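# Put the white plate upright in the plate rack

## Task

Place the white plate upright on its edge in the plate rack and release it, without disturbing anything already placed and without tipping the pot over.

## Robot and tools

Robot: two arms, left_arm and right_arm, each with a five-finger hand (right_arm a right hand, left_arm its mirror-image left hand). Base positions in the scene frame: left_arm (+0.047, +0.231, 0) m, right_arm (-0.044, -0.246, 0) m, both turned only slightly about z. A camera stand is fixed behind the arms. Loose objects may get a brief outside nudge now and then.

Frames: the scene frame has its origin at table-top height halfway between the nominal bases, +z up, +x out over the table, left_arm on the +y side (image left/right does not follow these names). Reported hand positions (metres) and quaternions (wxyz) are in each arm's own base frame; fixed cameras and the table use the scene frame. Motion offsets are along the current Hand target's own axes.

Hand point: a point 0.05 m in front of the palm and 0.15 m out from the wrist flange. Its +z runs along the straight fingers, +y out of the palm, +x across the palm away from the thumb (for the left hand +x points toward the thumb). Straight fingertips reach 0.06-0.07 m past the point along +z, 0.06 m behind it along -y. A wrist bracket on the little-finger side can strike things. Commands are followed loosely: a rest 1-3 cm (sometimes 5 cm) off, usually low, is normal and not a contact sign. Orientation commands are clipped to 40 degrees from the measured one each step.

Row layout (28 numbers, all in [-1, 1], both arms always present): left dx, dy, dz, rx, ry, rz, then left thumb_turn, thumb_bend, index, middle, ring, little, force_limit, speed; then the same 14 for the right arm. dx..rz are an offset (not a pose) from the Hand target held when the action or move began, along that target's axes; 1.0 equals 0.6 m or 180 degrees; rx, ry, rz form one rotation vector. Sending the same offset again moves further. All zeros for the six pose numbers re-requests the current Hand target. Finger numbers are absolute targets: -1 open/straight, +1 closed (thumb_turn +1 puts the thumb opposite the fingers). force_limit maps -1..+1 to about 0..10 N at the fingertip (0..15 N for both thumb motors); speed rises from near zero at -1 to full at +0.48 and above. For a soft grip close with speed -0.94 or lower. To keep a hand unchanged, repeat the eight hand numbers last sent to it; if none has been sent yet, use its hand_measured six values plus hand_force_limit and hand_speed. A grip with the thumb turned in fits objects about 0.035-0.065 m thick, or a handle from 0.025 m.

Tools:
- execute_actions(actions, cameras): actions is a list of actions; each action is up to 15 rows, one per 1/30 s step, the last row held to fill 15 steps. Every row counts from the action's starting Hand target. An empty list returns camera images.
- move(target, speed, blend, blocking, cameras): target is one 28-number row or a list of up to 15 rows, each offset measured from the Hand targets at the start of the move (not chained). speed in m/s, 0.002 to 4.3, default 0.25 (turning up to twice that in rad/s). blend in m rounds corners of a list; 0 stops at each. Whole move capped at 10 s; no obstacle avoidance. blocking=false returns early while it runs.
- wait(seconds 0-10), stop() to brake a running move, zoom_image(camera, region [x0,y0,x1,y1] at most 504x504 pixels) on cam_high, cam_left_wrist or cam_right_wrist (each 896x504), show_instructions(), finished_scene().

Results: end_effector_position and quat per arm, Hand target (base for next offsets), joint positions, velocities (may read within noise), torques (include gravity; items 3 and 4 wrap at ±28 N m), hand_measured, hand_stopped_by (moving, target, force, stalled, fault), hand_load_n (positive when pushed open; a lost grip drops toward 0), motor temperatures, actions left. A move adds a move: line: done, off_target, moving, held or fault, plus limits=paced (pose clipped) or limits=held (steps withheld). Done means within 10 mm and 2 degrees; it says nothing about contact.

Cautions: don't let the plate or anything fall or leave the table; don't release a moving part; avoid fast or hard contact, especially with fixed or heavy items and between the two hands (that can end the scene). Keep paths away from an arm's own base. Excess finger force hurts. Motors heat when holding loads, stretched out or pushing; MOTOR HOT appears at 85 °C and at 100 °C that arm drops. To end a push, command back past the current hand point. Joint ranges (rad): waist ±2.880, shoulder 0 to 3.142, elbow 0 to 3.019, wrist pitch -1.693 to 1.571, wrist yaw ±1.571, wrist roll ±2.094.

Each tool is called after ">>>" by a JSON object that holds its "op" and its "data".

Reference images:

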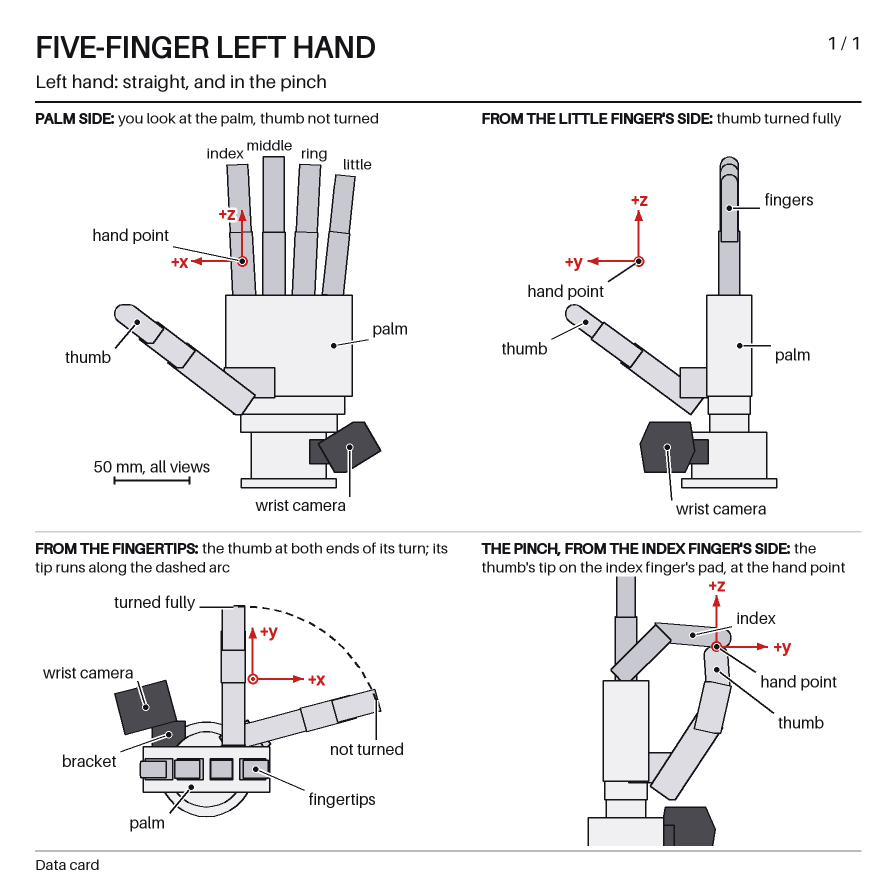

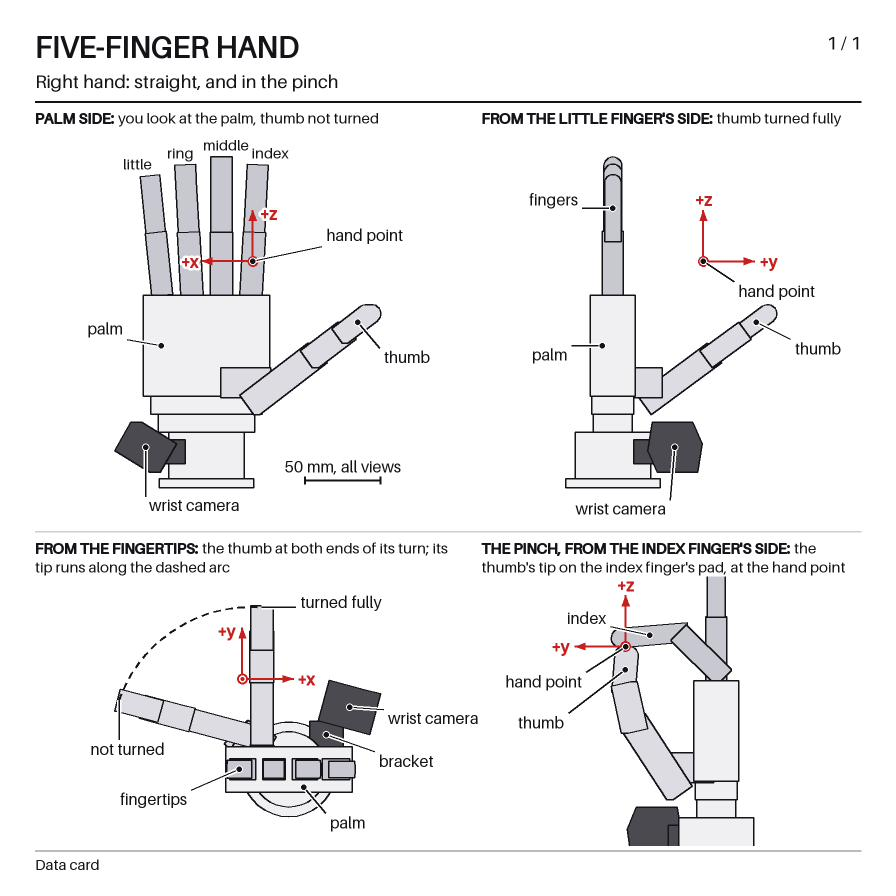

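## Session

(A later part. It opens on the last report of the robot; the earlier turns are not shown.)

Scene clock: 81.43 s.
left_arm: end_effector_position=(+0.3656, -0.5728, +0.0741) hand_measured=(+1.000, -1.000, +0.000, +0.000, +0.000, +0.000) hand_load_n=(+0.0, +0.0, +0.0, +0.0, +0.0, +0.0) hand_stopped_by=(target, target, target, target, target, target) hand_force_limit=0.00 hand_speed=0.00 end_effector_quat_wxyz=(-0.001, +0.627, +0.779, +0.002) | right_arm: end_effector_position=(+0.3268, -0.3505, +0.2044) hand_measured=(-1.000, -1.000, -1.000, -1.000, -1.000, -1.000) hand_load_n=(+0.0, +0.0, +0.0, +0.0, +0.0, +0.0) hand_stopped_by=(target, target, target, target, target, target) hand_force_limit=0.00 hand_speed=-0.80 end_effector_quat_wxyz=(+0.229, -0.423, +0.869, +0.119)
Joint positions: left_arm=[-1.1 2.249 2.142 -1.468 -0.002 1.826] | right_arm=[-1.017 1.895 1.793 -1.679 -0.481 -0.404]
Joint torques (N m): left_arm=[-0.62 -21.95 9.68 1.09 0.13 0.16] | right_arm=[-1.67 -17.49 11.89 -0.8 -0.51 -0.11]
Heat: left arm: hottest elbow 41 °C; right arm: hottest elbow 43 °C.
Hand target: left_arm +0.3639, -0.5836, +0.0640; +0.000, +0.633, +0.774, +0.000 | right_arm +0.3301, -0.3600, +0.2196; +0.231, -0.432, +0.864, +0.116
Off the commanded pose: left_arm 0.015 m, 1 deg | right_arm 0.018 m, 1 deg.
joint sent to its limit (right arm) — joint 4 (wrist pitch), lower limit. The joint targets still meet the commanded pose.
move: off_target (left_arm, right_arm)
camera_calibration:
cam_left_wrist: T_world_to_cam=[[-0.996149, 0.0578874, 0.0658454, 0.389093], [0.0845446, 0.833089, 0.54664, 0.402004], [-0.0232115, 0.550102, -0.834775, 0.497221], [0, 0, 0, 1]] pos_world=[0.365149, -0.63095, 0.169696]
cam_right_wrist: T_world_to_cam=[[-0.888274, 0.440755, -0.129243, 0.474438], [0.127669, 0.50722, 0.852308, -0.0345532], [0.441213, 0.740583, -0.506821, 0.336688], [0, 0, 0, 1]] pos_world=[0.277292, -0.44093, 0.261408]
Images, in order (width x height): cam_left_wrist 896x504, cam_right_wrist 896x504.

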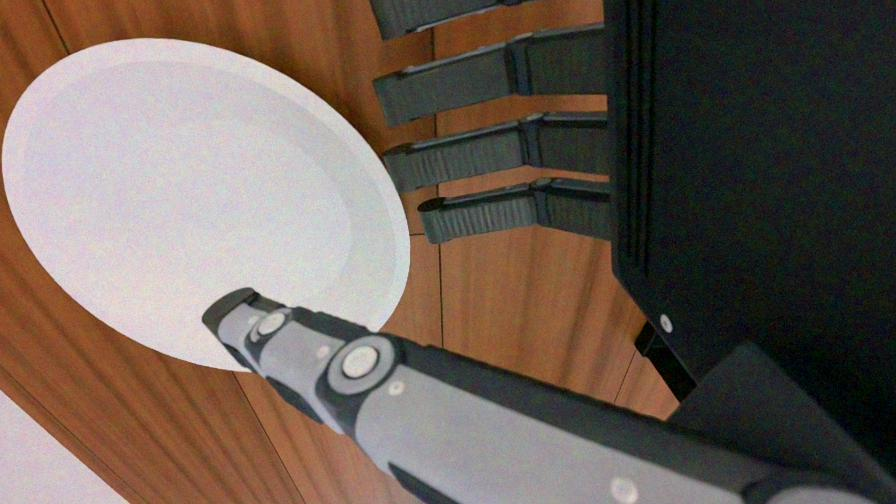

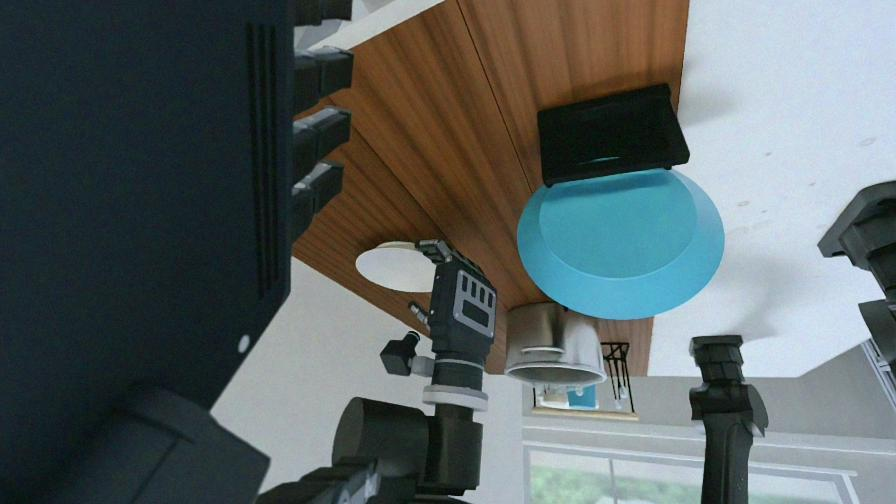

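>>> {"op": "move", "data": {"target": [0.0113,-0.0118,0.025,0,0,0,1,-1,0,0,0,0,0,0, 0,0,0,0,0,0,-1,-1,-1,-1,-1,-1,0,-0.8], "speed": 0.1, "cameras": ["cam_left_wrist","cam_right_wrist"]}}

>>> {"op": "zoom_image", "data": {"camera": "cam_right_wrist", "region": [340, 220, 480, 320]}}

>>> {"op": "zoom_image", "data": {"camera": "cam_left_wrist", "region": [340, 50, 620, 270]}}

Scene clock: 85.60 s.
left_arm: end_effector_position=(+0.3632, -0.5708, +0.0535) hand_measured=(+1.000, -1.000, +0.000, +0.000, +0.000, +0.000) hand_load_n=(+0.0, +0.0, +0.0, +0.0, +0.0, +0.0) hand_stopped_by=(target, target, target, target, target, target) hand_force_limit=0.00 hand_speed=0.00 end_effector_quat_wxyz=(-0.002, +0.628, +0.779, +0.002) | right_arm: end_effector_position=(+0.3268, -0.3505, +0.2044) hand_measured=(-1.000, -1.000, -1.000, -1.000, -1.000, -1.000) hand_load_n=(+0.0, +0.0, +0.0, +0.0, +0.0, +0.0) hand_stopped_by=(target, target, target, target, target, target) hand_force_limit=0.00 hand_speed=-0.80 end_effector_quat_wxyz=(+0.229, -0.423, +0.869, +0.119)
Joint positions: left_arm=[-1.102 2.249 2.088 -1.414 -0.002 1.826] | right_arm=[-1.017 1.895 1.793 -1.679 -0.481 -0.404]
Joint torques (N m): left_arm=[-0.73 -23.41 8.14 1.07 0.11 0.08] | right_arm=[-1.67 -17.38 11.88 -0.88 -0.52 -0.1]
Heat: left arm: hottest elbow 41 °C; right arm: hottest elbow 43 °C.
Hand target: left_arm +0.3557, -0.5782, +0.0490; +0.000, +0.633, +0.774, +0.000 | right_arm +0.3301, -0.3600, +0.2196; +0.231, -0.432, +0.864, +0.116
Off the commanded pose: left_arm 0.012 m, 1 deg | right_arm 0.018 m, 1 deg.
joint sent to its limit (right arm) — joint 4 (wrist pitch), lower limit. The joint targets still meet the commanded pose.
move: off_target (left_arm, right_arm)
camera_calibration:
cam_left_wrist: T_world_to_cam=[[-0.996015, 0.0597833, 0.0661747, 0.388846], [0.0863261, 0.832551, 0.547181, 0.410837], [-0.0223815, 0.550714, -0.834394, 0.478946], [0, 0, 0, 1]] pos_world=[0.36255, -0.629051, 0.149096]
cam_right_wrist: T_world_to_cam=[[-0.888274, 0.440755, -0.129243, 0.474438], [0.127669, 0.50722, 0.852308, -0.0345532], [0.441213, 0.740583, -0.506821, 0.336688], [0, 0, 0, 1]] pos_world=[0.277292, -0.44093, 0.261408]
Images, in order (width x height): cam_left_wrist 896x504, cam_right_wrist 896x504.

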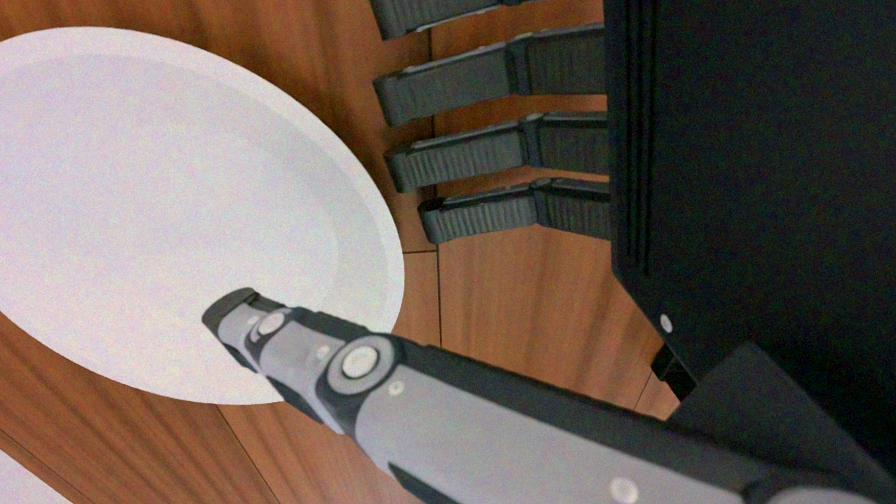

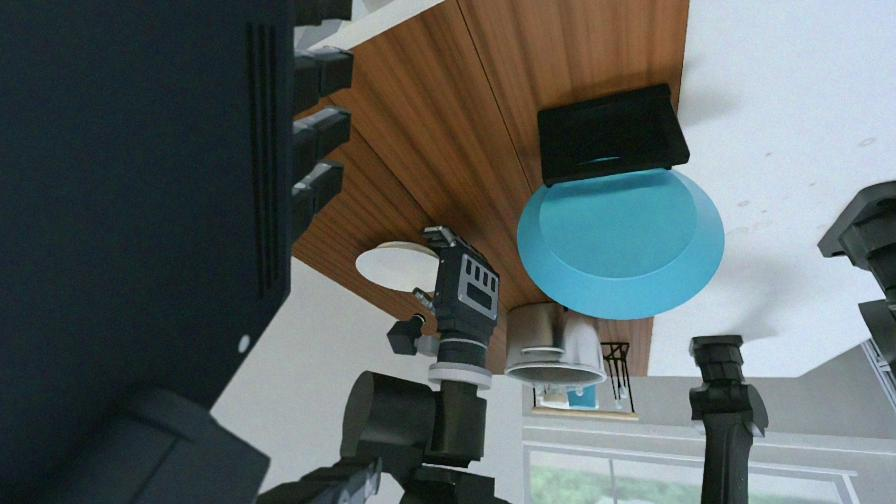

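Scaled by 3.600 from the camera's 896x504 image, which has a finer 1280x720 frame.

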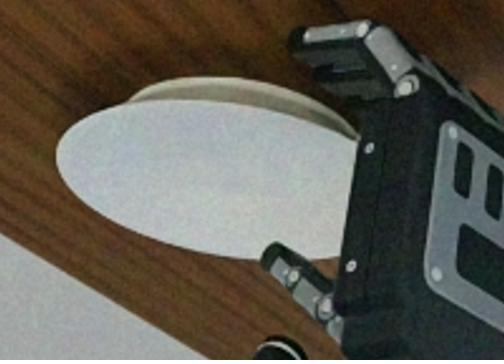

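Scaled by 1.800 from the camera's 896x504 image, which has a finer 1280x720 frame.

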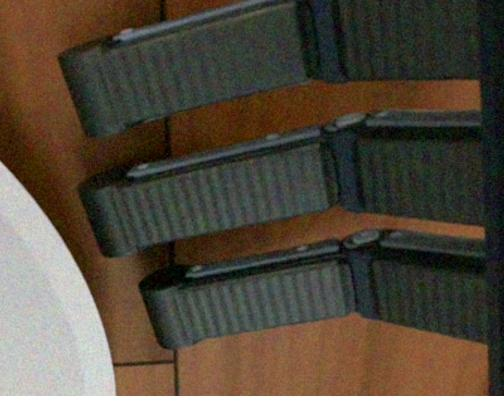

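>>> {"op": "move", "data": {"target": [-0.006,0.036,-0.002,0,0,0,1,-1,0,0,0,0,0,0, 0,0,0,0,0,0,-1,-1,-1,-1,-1,-1,0,-0.8], "speed": 0.05, "cameras": ["cam_left_wrist","cam_right_wrist"]}}

>>> {"op": "zoom_image", "data": {"camera": "cam_right_wrist", "region": [340, 220, 480, 320]}}

>>> {"op": "zoom_image", "data": {"camera": "cam_left_wrist", "region": [340, 50, 620, 270]}}

Scene clock: 88.63 s.
left_arm: end_effector_position=(+0.3654, -0.5747, +0.0573) hand_measured=(+1.000, -1.000, +0.000, +0.000, +0.000, +0.000) hand_load_n=(+0.0, +0.0, +0.0, +0.0, +0.5, +0.0) hand_stopped_by=(target, target, target, target, target, target) hand_force_limit=0.00 hand_speed=0.00 end_effector_quat_wxyz=(+0.003, +0.633, +0.774, +0.000) | right_arm: end_effector_position=(+0.3268, -0.3505, +0.2044) hand_measured=(-1.000, -1.000, -1.000, -1.000, -1.000, -1.000) hand_load_n=(+0.0, +0.0, +0.0, +0.0, +0.0, +0.0) hand_stopped_by=(target, target, target, target, target, target) hand_force_limit=0.00 hand_speed=-0.80 end_effector_quat_wxyz=(+0.229, -0.423, +0.869, +0.119)
Joint positions: left_arm=[-1.102 2.249 2.098 -1.414 -0.002 1.84] | right_arm=[-1.017 1.895 1.793 -1.679 -0.481 -0.404]
Joint torques (N m): left_arm=[0.91 -21.3 11.49 0.06 0.1 0.25] | right_arm=[-1.79 -17.55 11.9 -0.81 -0.52 -0.1]
Heat: left arm: hottest elbow 41 °C; right arm: hottest elbow 43 °C.
Hand target: left_arm +0.3775, -0.5776, +0.0503; +0.000, +0.633, +0.774, +0.000 | right_arm +0.3301, -0.3600, +0.2196; +0.231, -0.432, +0.864, +0.116
Off the commanded pose: left_arm 0.014 m, 0 deg | right_arm 0.018 m, 1 deg.
joint sent to its limit (right arm) — joint 4 (wrist pitch), lower limit. The joint targets still meet the commanded pose.
move: off_target (left_arm, right_arm)
camera_calibration:
cam_left_wrist: T_world_to_cam=[[-0.995408, 0.0741016, 0.0606001, 0.399419], [0.0951227, 0.836644, 0.539424, 0.411346], [-0.0107285, 0.542711, -0.839851, 0.475783], [0, 0, 0, 1]] pos_world=[0.363561, -0.63196, 0.153492]
cam_right_wrist: T_world_to_cam=[[-0.888274, 0.440755, -0.129243, 0.474438], [0.127669, 0.50722, 0.852308, -0.0345532], [0.441213, 0.740583, -0.506821, 0.336688], [0, 0, 0, 1]] pos_world=[0.277292, -0.44093, 0.261408]
Images, in order (width x height): cam_left_wrist 896x504, cam_right_wrist 896x504.

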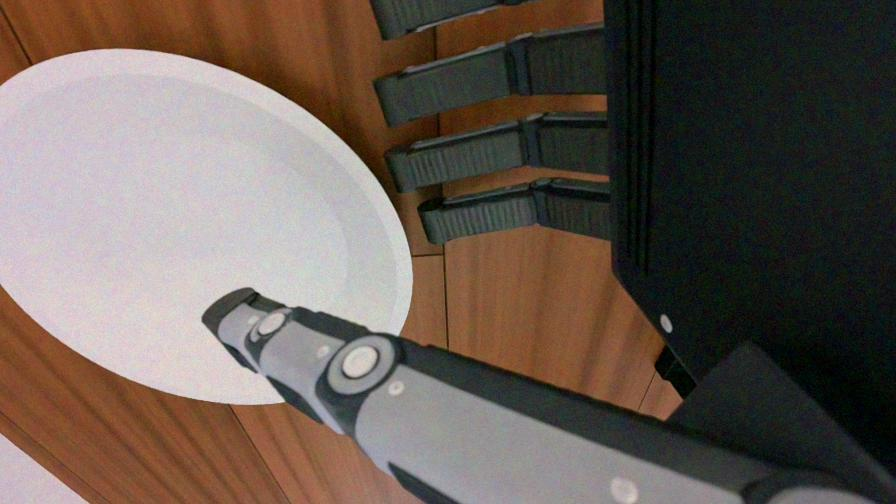

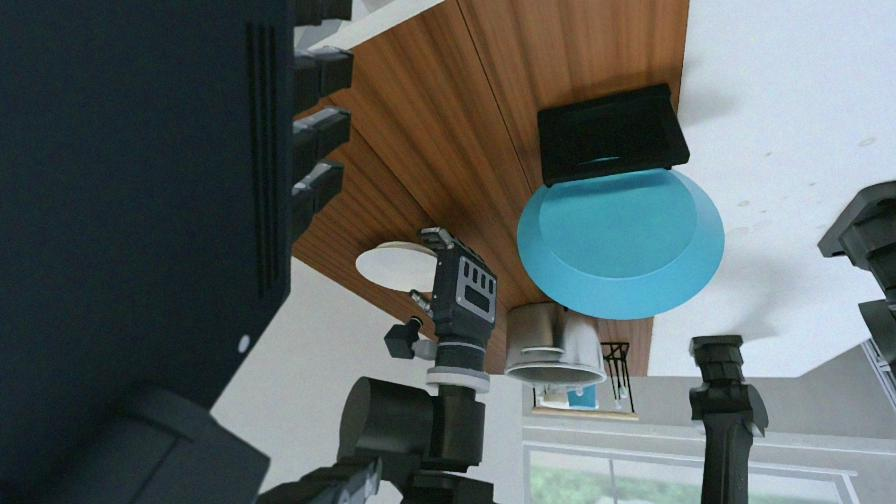

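Scaled by 3.600 from the camera's 896x504 image, which has a finer 1280x720 frame.

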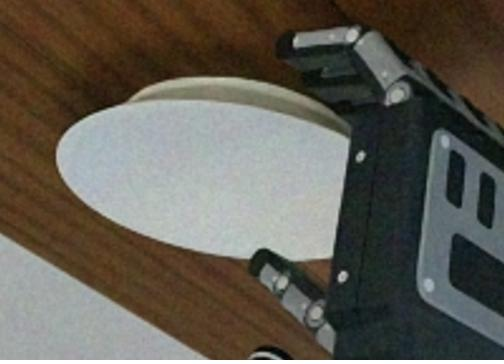

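Scaled by 1.800 from the camera's 896x504 image, which has a finer 1280x720 frame.

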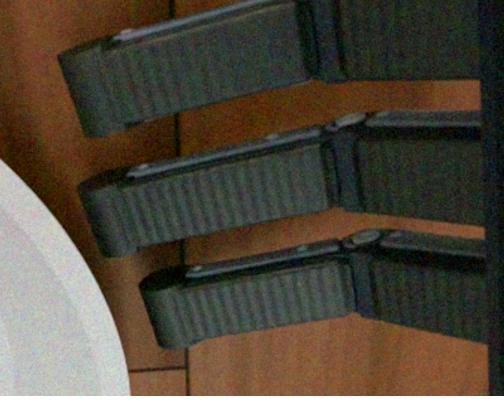

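>>> {"op": "move", "data": {"target": [0.0085,0.0255,0.0035,0,0,0,1,-1,0,0,0,0,0,0, 0,0,0,0,0,0,-1,-1,-1,-1,-1,-1,0,-0.8], "speed": 0.05, "cameras": ["cam_left_wrist","cam_right_wrist"]}}

>>> {"op": "zoom_image", "data": {"camera": "cam_right_wrist", "region": [340, 220, 480, 320]}}

>>> {"op": "zoom_image", "data": {"camera": "cam_left_wrist", "region": [340, 50, 620, 270]}}

Scene clock: 90.43 s.
left_arm: end_effector_position=(+0.3795, -0.5674, +0.0573) hand_measured=(+1.000, -1.000, +0.000, +0.000, +0.000, +0.000) hand_load_n=(+0.0, +0.0, +0.0, +0.5, +0.0, +0.0) hand_stopped_by=(target, target, target, target, target, target) hand_force_limit=0.00 hand_speed=0.00 end_effector_quat_wxyz=(+0.003, +0.633, +0.774, -0.001) | right_arm: end_effector_position=(+0.3268, -0.3505, +0.2044) hand_measured=(-1.000, -1.000, -1.000, -1.000, -1.000, -1.000) hand_load_n=(+0.0, +0.0, +0.0, +0.0, +0.0, +0.5) hand_stopped_by=(target, target, target, target, target, target) hand_force_limit=0.00 hand_speed=-0.80 end_effector_quat_wxyz=(+0.229, -0.423, +0.869, +0.119)
Joint positions: left_arm=[-1.079 2.249 2.098 -1.414 -0.001 1.862] | right_arm=[-1.017 1.895 1.793 -1.679 -0.481 -0.404]
Joint torques (N m): left_arm=[1.08 -21.01 11.04 0.32 0.07 0.25] | right_arm=[-1.67 -17.49 11.86 -0.8 -0.51 -0.11]
Heat: left arm: hottest elbow 41 °C; right arm: hottest elbow 43 °C.
Hand target: left_arm +0.3917, -0.5695, +0.0482; +0.000, +0.633, +0.774, +0.000 | right_arm +0.3301, -0.3600, +0.2196; +0.231, -0.432, +0.864, +0.116
Off the commanded pose: left_arm 0.015 m, 0 deg | right_arm 0.018 m, 1 deg.
joint sent to its limit (right arm) — joint 4 (wrist pitch), lower limit. The joint targets still meet the commanded pose.
move: off_target (left_arm, right_arm)
camera_calibration:
cam_left_wrist: T_world_to_cam=[[-0.995385, 0.0736852, 0.0614726, 0.412503], [0.0952412, 0.836881, 0.539035, 0.403976], [-0.0117263, 0.542403, -0.840037, 0.47213], [0, 0, 0, 1]] pos_world=[0.37766, -0.62456, 0.153492]
cam_right_wrist: T_world_to_cam=[[-0.888274, 0.440755, -0.129243, 0.474438], [0.127669, 0.50722, 0.852308, -0.0345532], [0.441213, 0.740583, -0.506821, 0.336688], [0, 0, 0, 1]] pos_world=[0.277292, -0.44093, 0.261408]
Images, in order (width x height): cam_left_wrist 896x504, cam_right_wrist 896x504.

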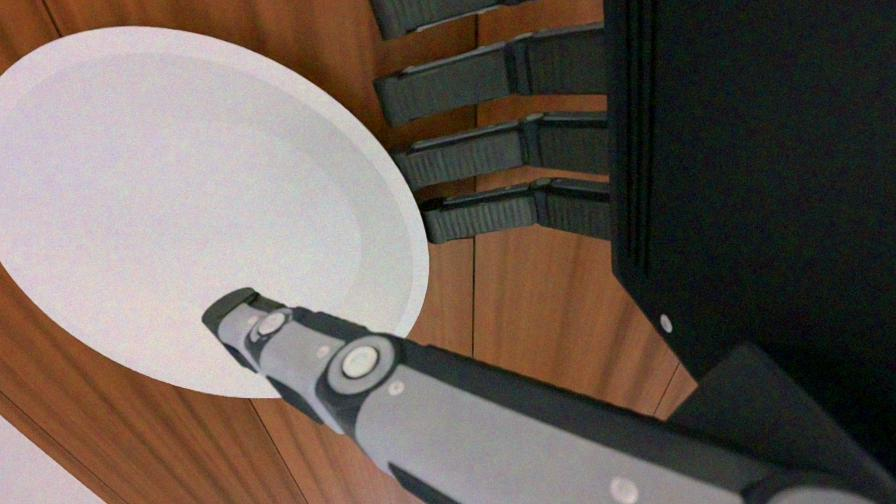

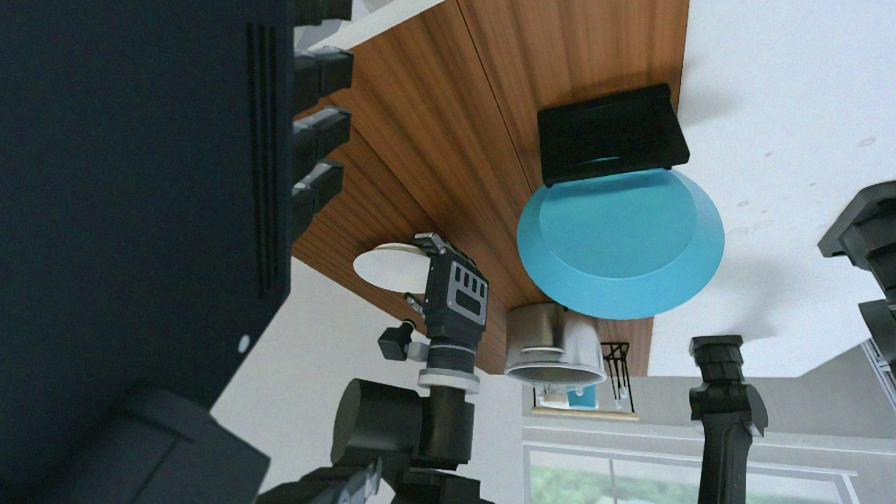

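Scaled by 3.600 from the camera's 896x504 image, which has a finer 1280x720 frame.

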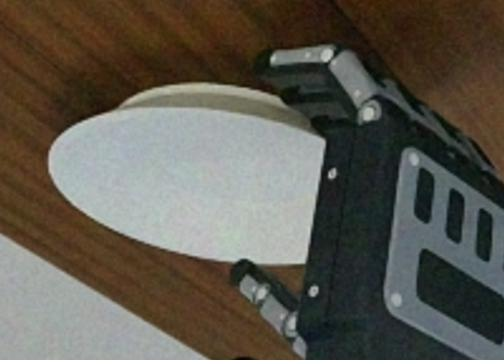

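Scaled by 1.800 from the camera's 896x504 image, which has a finer 1280x720 frame.

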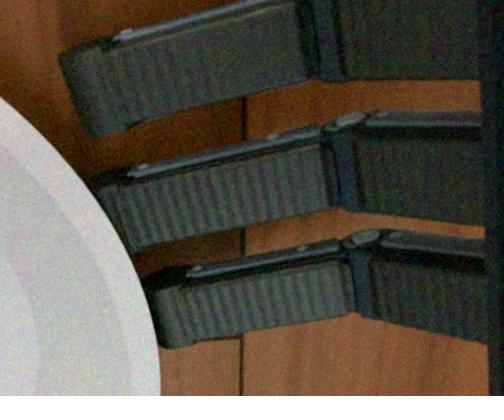

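>>> {"op": "move", "data": {"target": [0,0,0,0,0,0,1,-0.4,0,0,0,0,0.2,-0.5, 0,0,0,0,0,0,-1,-1,-1,-1,-1,-1,0,-0.8], "speed": 0.05, "cameras": ["cam_left_wrist"]}}

>>> {"op": "move", "data": {"target": [0,0,0,0,0,0,1,-0.4,0.42,0.42,0.42,0.42,0.2,-0.8, 0,0,0,0,0,0,-1,-1,-1,-1,-1,-1,0,-0.8], "speed": 0.05, "cameras": ["cam_left_wrist","cam_right_wrist"]}}

>>> {"op": "zoom_image", "data": {"camera": "cam_right_wrist", "region": [340, 220, 480, 320]}}

Scene clock: 93.93 s.
left_arm: end_effector_position=(+0.3795, -0.5675, +0.0573) hand_measured=(+1.000, -0.400, +0.000, +0.000, +0.000, +0.000) hand_load_n=(+0.0, +0.5, +0.0, +0.0, +0.0, +0.0) hand_stopped_by=(target, target, target, target, target, target) hand_force_limit=0.20 hand_speed=-0.50 end_effector_quat_wxyz=(+0.003, +0.633, +0.774, -0.001) | right_arm: end_effector_position=(+0.3268, -0.3505, +0.2044) hand_measured=(-1.000, -1.000, -1.000, -1.000, -1.000, -1.000) hand_load_n=(+0.0, +0.0, +0.0, +0.0, +0.0, +0.0) hand_stopped_by=(target, target, target, target, target, target) hand_force_limit=0.00 hand_speed=-0.80 end_effector_quat_wxyz=(+0.229, -0.423, +0.869, +0.119)
Joint positions: left_arm=[-1.079 2.249 2.098 -1.414 -0.001 1.864] | right_arm=[-1.017 1.895 1.793 -1.679 -0.481 -0.404]
Joint torques (N m): left_arm=[1.38 -20.95 11.03 0.39 0.08 0.2] | right_arm=[-1.61 -17.38 11.95 -0.85 -0.51 -0.11]
Heat: left arm: hottest elbow 41 °C; right arm: hottest elbow 43 °C.
Hand target: left_arm +0.3917, -0.5695, +0.0482; +0.000, +0.633, +0.774, +0.000 | right_arm +0.3301, -0.3600, +0.2196; +0.231, -0.432, +0.864, +0.116
Off the commanded pose: left_arm 0.015 m, 0 deg | right_arm 0.018 m, 1 deg.
joint sent to its limit (right arm) — joint 4 (wrist pitch), lower limit. The joint targets still meet the commanded pose.
move: off_target (left_arm, right_arm)
camera_calibration:
cam_left_wrist: T_world_to_cam=[[-0.995299, 0.0748968, 0.0614041, 0.413246], [0.0962226, 0.836771, 0.539032, 0.403621], [-0.0110094, 0.542407, -0.840044, 0.471918], [0, 0, 0, 1]] pos_world=[0.377661, -0.624661, 0.153492]
Images, in order (width x height): cam_left_wrist 896x504.

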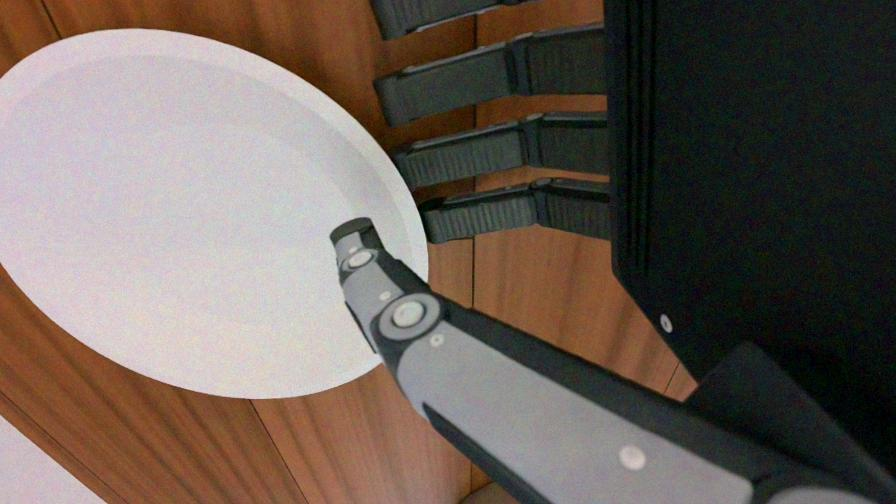

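Scene clock: 94.97 s.
left_arm: end_effector_position=(+0.3792, -0.5676, +0.0569) hand_measured=(+1.000, -0.402, +0.420, +0.402, +0.420, +0.420) hand_load_n=(+1.0, +6.5, +0.0, +7.5, +0.0, +0.0) hand_stopped_by=(target, target, target, force, target, target) hand_force_limit=0.20 hand_speed=-0.80 end_effector_quat_wxyz=(+0.003, +0.633, +0.774, -0.001) | right_arm: end_effector_position=(+0.3268, -0.3505, +0.2044) hand_measured=(-1.000, -1.000, -1.000, -1.000, -1.000, -1.000) hand_load_n=(+0.0, +0.0, +0.0, +0.0, +0.0, +0.0) hand_stopped_by=(target, target, target, target, target, target) hand_force_limit=0.00 hand_speed=-0.80 end_effector_quat_wxyz=(+0.229, -0.423, +0.869, +0.119)
Joint positions: left_arm=[-1.079 2.249 2.098 -1.414 0.001 1.864] | right_arm=[-1.017 1.895 1.793 -1.679 -0.481 -0.404]
Joint torques (N m): left_arm=[1.32 -21.19 10.99 0.39 0.04 0.21] | right_arm=[-1.67 -17.49 11.88 -0.8 -0.5 -0.12]
Heat: left arm: hottest elbow 41 °C; right arm: hottest elbow 43 °C.
Hand target: left_arm +0.3916, -0.5695, +0.0480; +0.000, +0.633, +0.774, +0.000 | right_arm +0.3301, -0.3600, +0.2196; +0.231, -0.432, +0.864, +0.116
Off the commanded pose: left_arm 0.015 m, 0 deg | right_arm 0.018 m, 1 deg.
joint sent to its limit (right arm) — joint 4 (wrist pitch), lower limit. The joint targets still meet the commanded pose.
move: off_target (left_arm, right_arm)
camera_calibration:
cam_left_wrist: T_world_to_cam=[[-0.995204, 0.0749192, 0.0628991, 0.412927], [0.0970465, 0.83697, 0.538575, 0.403815], [-0.0122951, 0.542096, -0.840227, 0.471953], [0, 0, 0, 1]] pos_world=[0.377561, -0.624761, 0.153091]
cam_right_wrist: T_world_to_cam=[[-0.888274, 0.440755, -0.129243, 0.474438], [0.127669, 0.50722, 0.852308, -0.0345532], [0.441213, 0.740583, -0.506821, 0.336688], [0, 0, 0, 1]] pos_world=[0.277292, -0.44093, 0.261408]
Images, in order (width x height): cam_left_wrist 896x504, cam_right_wrist 896x504.

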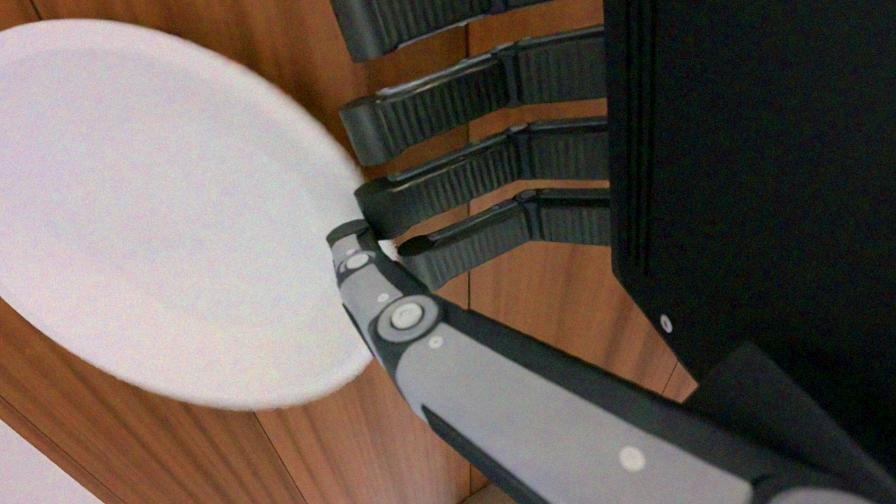

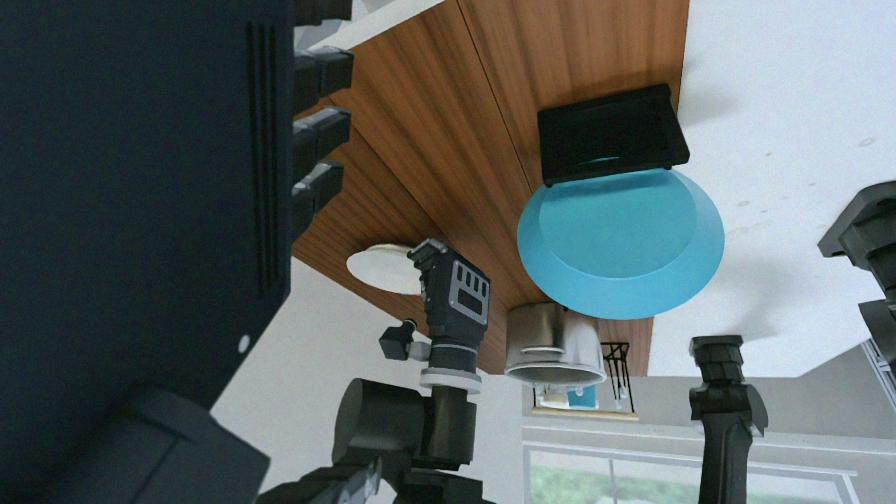

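Scaled by 3.600 from the camera's 896x504 image, which has a finer 1280x720 frame.

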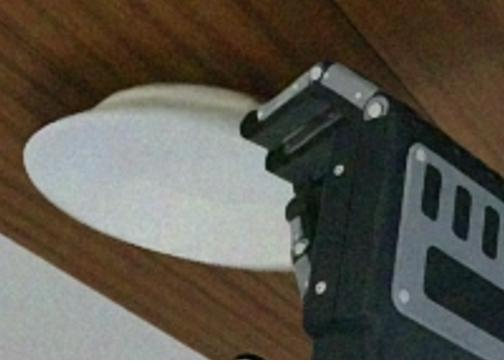

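>>> {"op": "zoom_image", "data": {"camera": "cam_left_wrist", "region": [260, 120, 560, 360]}}

Scaled by 1.680 from the camera's 896x504 image, which has a finer 1280x720 frame.

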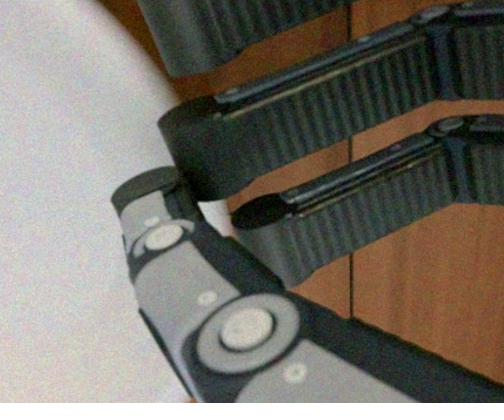

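>>> {"op": "move", "data": {"target": [[0,0,0,0,0,0,1,-1,0.4,0.38,0.4,0.4,0.2,-0.5, 0,0,0,0,0,0,-1,-1,-1,-1,-1,-1,0,-0.8],[0,-0.02,-0.12,0,0,0,1,-1,0.4,0.38,0.4,0.4,0.2,-0.5, 0,0,0,0,0,0,-1,-1,-1,-1,-1,-1,0,-0.8],[0,-0.06,-0.33,0,0,0,1,-1,-0.2,-0.2,-0.2,-0.2,0.2,-0.5, 0,0,0,0,0,0,-1,-1,-1,-1,-1,-1,0,-0.8]], "speed": [0.1,0.1,0.25], "cameras": ["cam_high","cam_left_wrist","cam_right_wrist"]}}

Scene clock: 108.07 s.
left_arm: end_effector_position=(+0.3594, -0.5708, +0.2386) hand_measured=(+1.000, -1.000, -0.200, -0.200, -0.200, -0.200) hand_load_n=(+0.0, +0.0, +0.0, +0.0, +0.0, +0.0) hand_stopped_by=(target, target, target, target, target, target) hand_force_limit=0.20 hand_speed=-0.50 end_effector_quat_wxyz=(+0.057, +0.640, +0.766, -0.017) | right_arm: end_effector_position=(+0.3268, -0.3505, +0.2044) hand_measured=(-1.000, -1.000, -1.000, -1.000, -1.000, -1.000) hand_load_n=(-0.5, +0.0, +0.0, +0.0, +0.0, +0.0) hand_stopped_by=(target, target, target, target, target, target) hand_force_limit=0.00 hand_speed=-0.80 end_effector_quat_wxyz=(+0.229, -0.423, +0.869, +0.119)
Joint positions: left_arm=[-1.111 2.133 2.372 -1.692 -0.014 1.854] | right_arm=[-1.017 1.895 1.793 -1.679 -0.481 -0.404]
Joint torques (N m): left_arm=[-0.73 -21.95 11.1 0.28 -0.03 -0.06] | right_arm=[-1.85 -17.67 11.93 -0.81 -0.51 -0.11]
Motor temperatures (°C): left_arm=[33 37 41 34 34 29] | right_arm=[36 32 43 37 33 34]
Heat: left arm: hottest elbow 41 °C; right arm: hottest elbow 43 °C.
Hand target: left_arm +0.3563, -0.5765, +0.2459; +0.000, +0.633, +0.774, +0.000 | right_arm +0.3301, -0.3600, +0.2196; +0.231, -0.432, +0.864, +0.116
Off the commanded pose: left_arm 0.010 m, 7 deg | right_arm 0.018 m, 1 deg.
joint sent to its limit (left arm) — joint 4 (wrist pitch), lower limit. The joint targets are off in orientation, not in position.
joint sent to its limit (right arm) — joint 4 (wrist pitch), lower limit. The joint targets still meet the commanded pose.
move: off_target (left_arm, right_arm); target 3's new numbers were sent with left_arm's hand 0.010 m and 7 deg from that target
camera_calibration:
cam_left_wrist: T_world_to_cam=[[-0.99505, 0.0989224, -0.00943436, 0.412857], [0.083302, 0.882137, 0.463568, 0.359202], [0.0541796, 0.460487, -0.886011, 0.566564], [0, 0, 0, 1]] pos_world=[0.350195, -0.618602, 0.339363]
cam_right_wrist: T_world_to_cam=[[-0.888274, 0.440755, -0.129243, 0.474438], [0.127669, 0.50722, 0.852308, -0.0345532], [0.441213, 0.740583, -0.506821, 0.336688], [0, 0, 0, 1]] pos_world=[0.277292, -0.44093, 0.261408]

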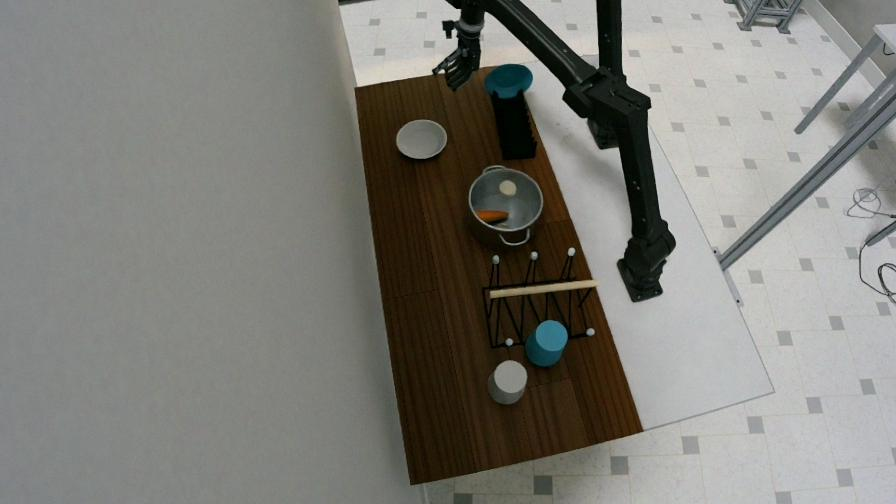

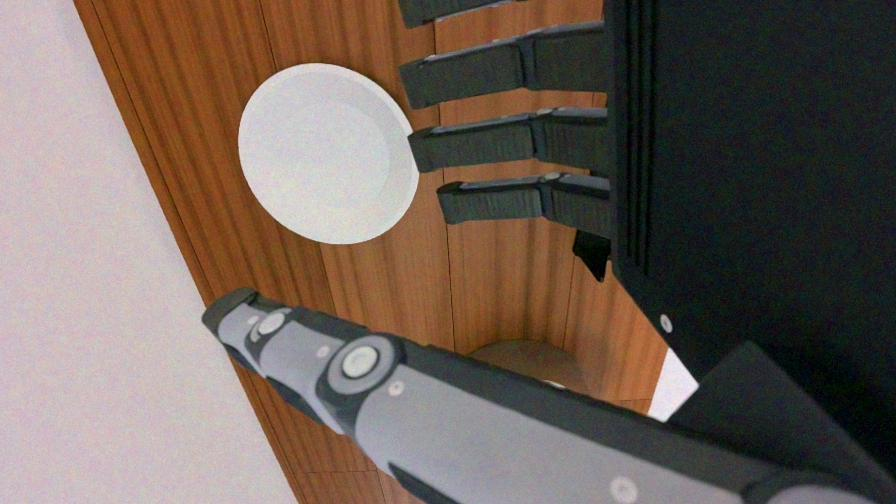

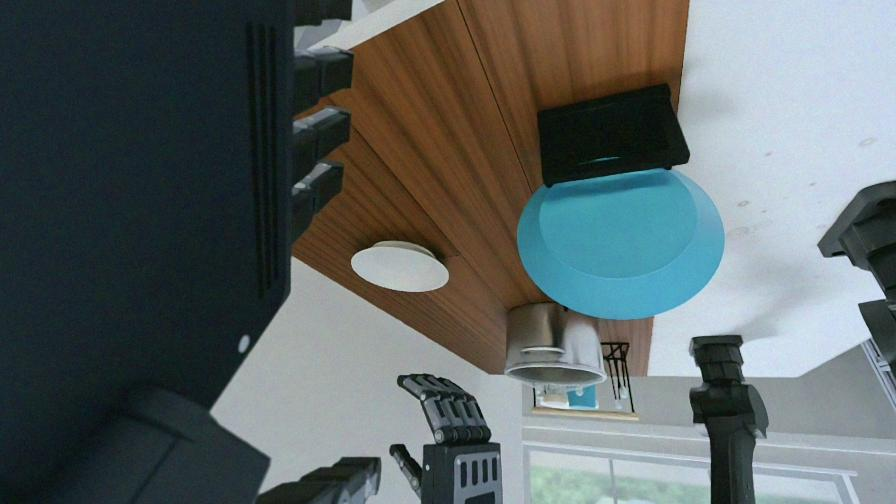

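>>> {"op": "move", "data": {"target": [[0.345,0.09,-0.1,-0.02,-0.25,-0.02,1,-1,-0.2,-0.2,-0.2,-0.2,0.2,-0.5, 0,0,0,0,0,0,-1,-1,-1,-1,-1,-1,0,-0.8],[0.689,0.1795,0.01,-0.0396,-0.499,-0.0396,1,-1,-0.2,-0.2,-0.2,-0.2,0.2,-0.5, 0,0,0,0,0,0,-1,-1,-1,-1,-1,-1,0,-0.8]], "blend": [0.05,0], "speed": 0.4}}

>>> {"op": "move", "data": {"target": [[0,0,0,0,0,0,1,-1,-0.2,-0.2,-0.2,-0.2,0.2,-0.5, -0.3375,0.053,0.002,0.084,0.04,-0.124,1,-1,0.2,0.2,1,1,0,-0.2],[0,0,0,0,0,0,1,-1,-0.2,-0.2,-0.2,-0.2,0.2,-0.5, -0.4195,0.16,0.367,0.1675,0.079,-0.2472,1,-1,0.2,0.2,1,1,0,-0.2]], "blend": [0.04,0], "speed": 0.3, "cameras": ["all"]}}

Scene clock: 115.07 s.
left_arm: end_effector_position=(+0.3762, -0.1543, +0.2441) hand_measured=(+1.000, -1.000, -0.200, -0.200, -0.200, -0.200) hand_load_n=(+0.0, +0.0, +0.0, +0.0, +0.0, +0.5) hand_stopped_by=(target, target, target, target, target, target) hand_force_limit=0.20 hand_speed=-0.50 end_effector_quat_wxyz=(+0.581, +0.411, +0.576, -0.402) | right_arm: end_effector_position=(+0.3268, -0.3505, +0.2044) hand_measured=(-1.000, -1.000, -1.000, -1.000, -1.000, -1.000) hand_load_n=(+0.0, +0.0, +0.0, +0.0, +0.0, +0.0) hand_stopped_by=(target, target, target, target, target, target) hand_force_limit=0.00 hand_speed=-0.80 end_effector_quat_wxyz=(+0.229, -0.423, +0.869, +0.119)
Joint positions: left_arm=[0.033 0.947 0.387 0.558 1.258 1.588] | right_arm=[-1.017 1.895 1.793 -1.679 -0.481 -0.404]
Joint torques (N m): left_arm=[0.85 -1.08 7.91 2.41 0.02 0.01] | right_arm=[-1.55 -17.49 11.89 -0.81 -0.5 -0.11]
Heat: left arm: hottest elbow 42 °C; right arm: hottest elbow 43 °C.
Hand target: left_arm +0.3795, -0.1499, +0.2398; +0.581, +0.403, +0.581, -0.403 | right_arm +0.3301, -0.3600, +0.2196; +0.231, -0.432, +0.864, +0.116
Off the commanded pose: left_arm 0.007 m, 1 deg | right_arm 0.018 m, 1 deg.
joint sent to its limit (right arm) — joint 4 (wrist pitch), lower limit. The joint targets still meet the commanded pose.
move: off_target (right_arm)

Scene clock: 117.53 s.
left_arm: end_effector_position=(+0.3763, -0.1543, +0.2441) hand_measured=(+1.000, -1.000, -0.200, -0.200, -0.200, -0.200) hand_load_n=(+0.0, +0.0, +0.0, +0.0, +0.0, +0.0) hand_stopped_by=(target, target, target, target, target, target) hand_force_limit=0.20 hand_speed=-0.50 end_effector_quat_wxyz=(+0.581, +0.411, +0.576, -0.402) | right_arm: end_effector_position=(+0.4470, -0.0419, +0.1484) hand_measured=(+1.000, -1.000, +0.200, +0.200, +1.000, +1.000) hand_load_n=(+0.0, +0.0, +0.0, +0.0, +0.0, +0.5) hand_stopped_by=(target, target, target, target, target, target) hand_force_limit=0.00 hand_speed=-0.20 end_effector_quat_wxyz=(-0.246, +0.664, -0.663, +0.242)
Joint positions: left_arm=[0.033 0.947 0.387 0.558 1.258 1.588] | right_arm=[-0.197 1.243 0.927 -0.561 -0.133 -0.151]
Joint torques (N m): left_arm=[1.14 -1.44 7.79 2.18 0.03 0.02] | right_arm=[-0.91 -10.29 8.83 2.69 0.15 0.04]
Heat: left arm: hottest elbow 41 °C; right arm: hottest elbow 43 °C.
Hand target: left_arm +0.3794, -0.1499, +0.2399; +0.581, +0.403, +0.581, -0.402 | right_arm +0.4502, -0.0400, +0.1548; -0.254, +0.660, -0.660, +0.254
Off the commanded pose: left_arm 0.007 m, 1 deg | right_arm 0.008 m, 2 deg.
move: done
camera_calibration:
cam_left_wrist: T_world_to_cam=[[-0.922103, -0.262393, -0.284388, 0.372426], [0.0728558, 0.604078, -0.793588, 0.255741], [0.380025, -0.752489, -0.537905, -0.0159788], [0, 0, 0, 1]] pos_world=[0.330855, -0.0687897, 0.300271]
cam_right_wrist: T_world_to_cam=[[-0.721484, -0.242527, -0.648569, 0.411805], [-0.495067, 0.835543, 0.238279, 0.224518], [0.484118, 0.493, -0.722897, 0.0292174], [0, 0, 0, 1]] pos_world=[0.394117, -0.102125, 0.234707]

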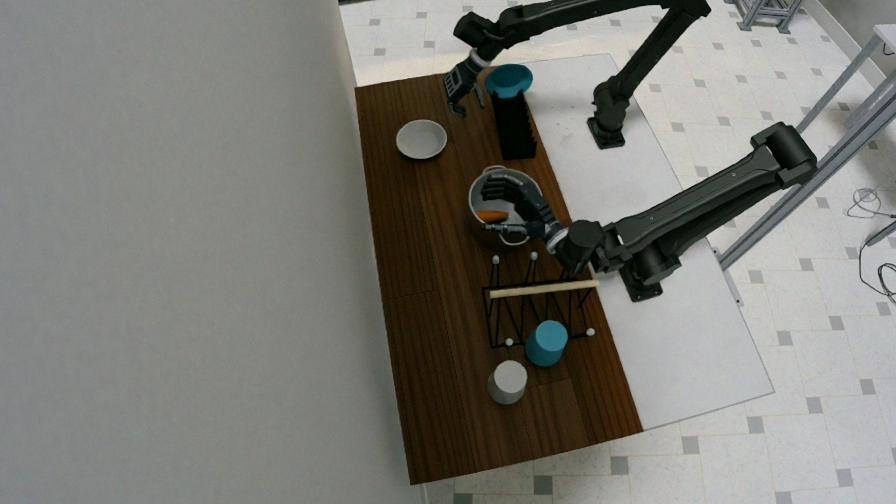

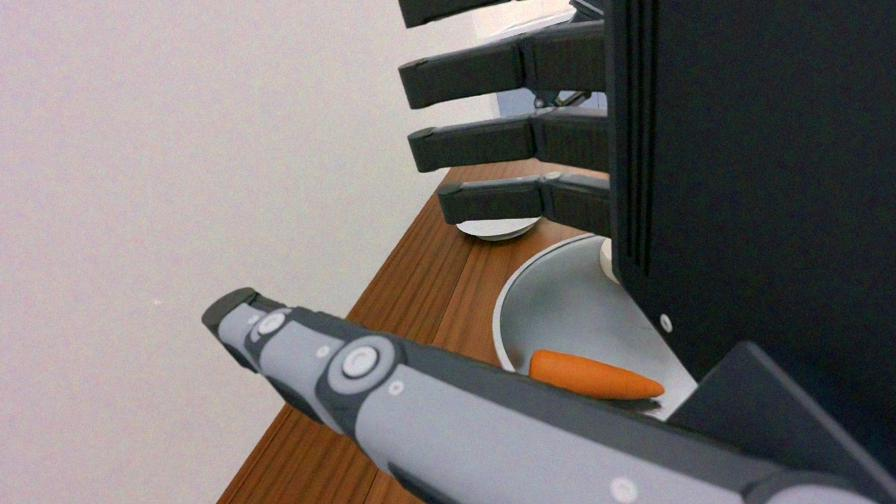

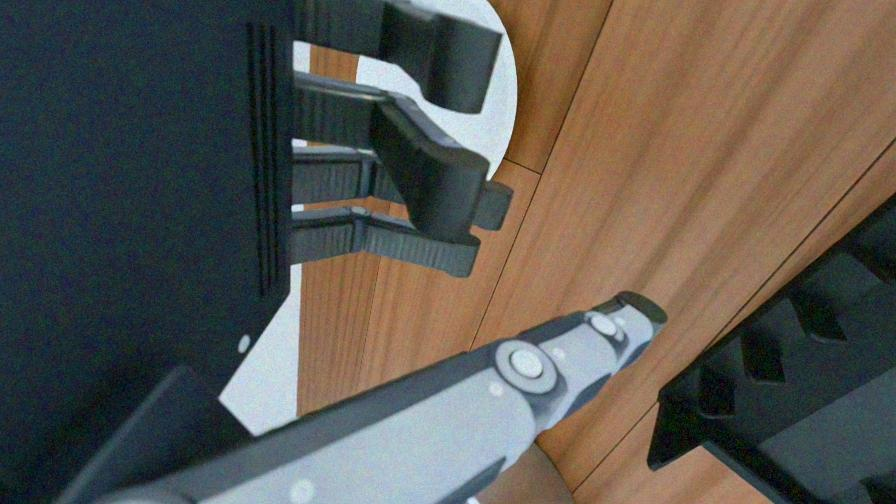

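>>> {"op": "zoom_image", "data": {"camera": "cam_right_wrist", "region": [290, 0, 560, 220]}}

Scaled by 1.867 from the camera's 896x504 image, which has a finer 1280x720 frame.

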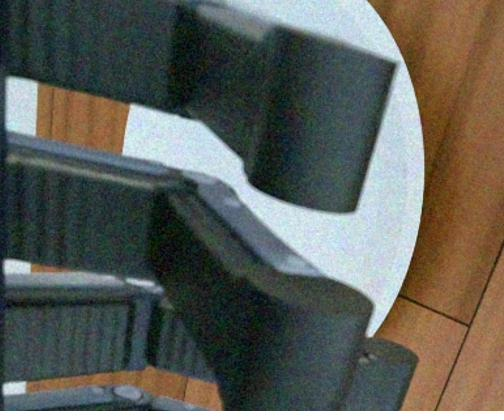

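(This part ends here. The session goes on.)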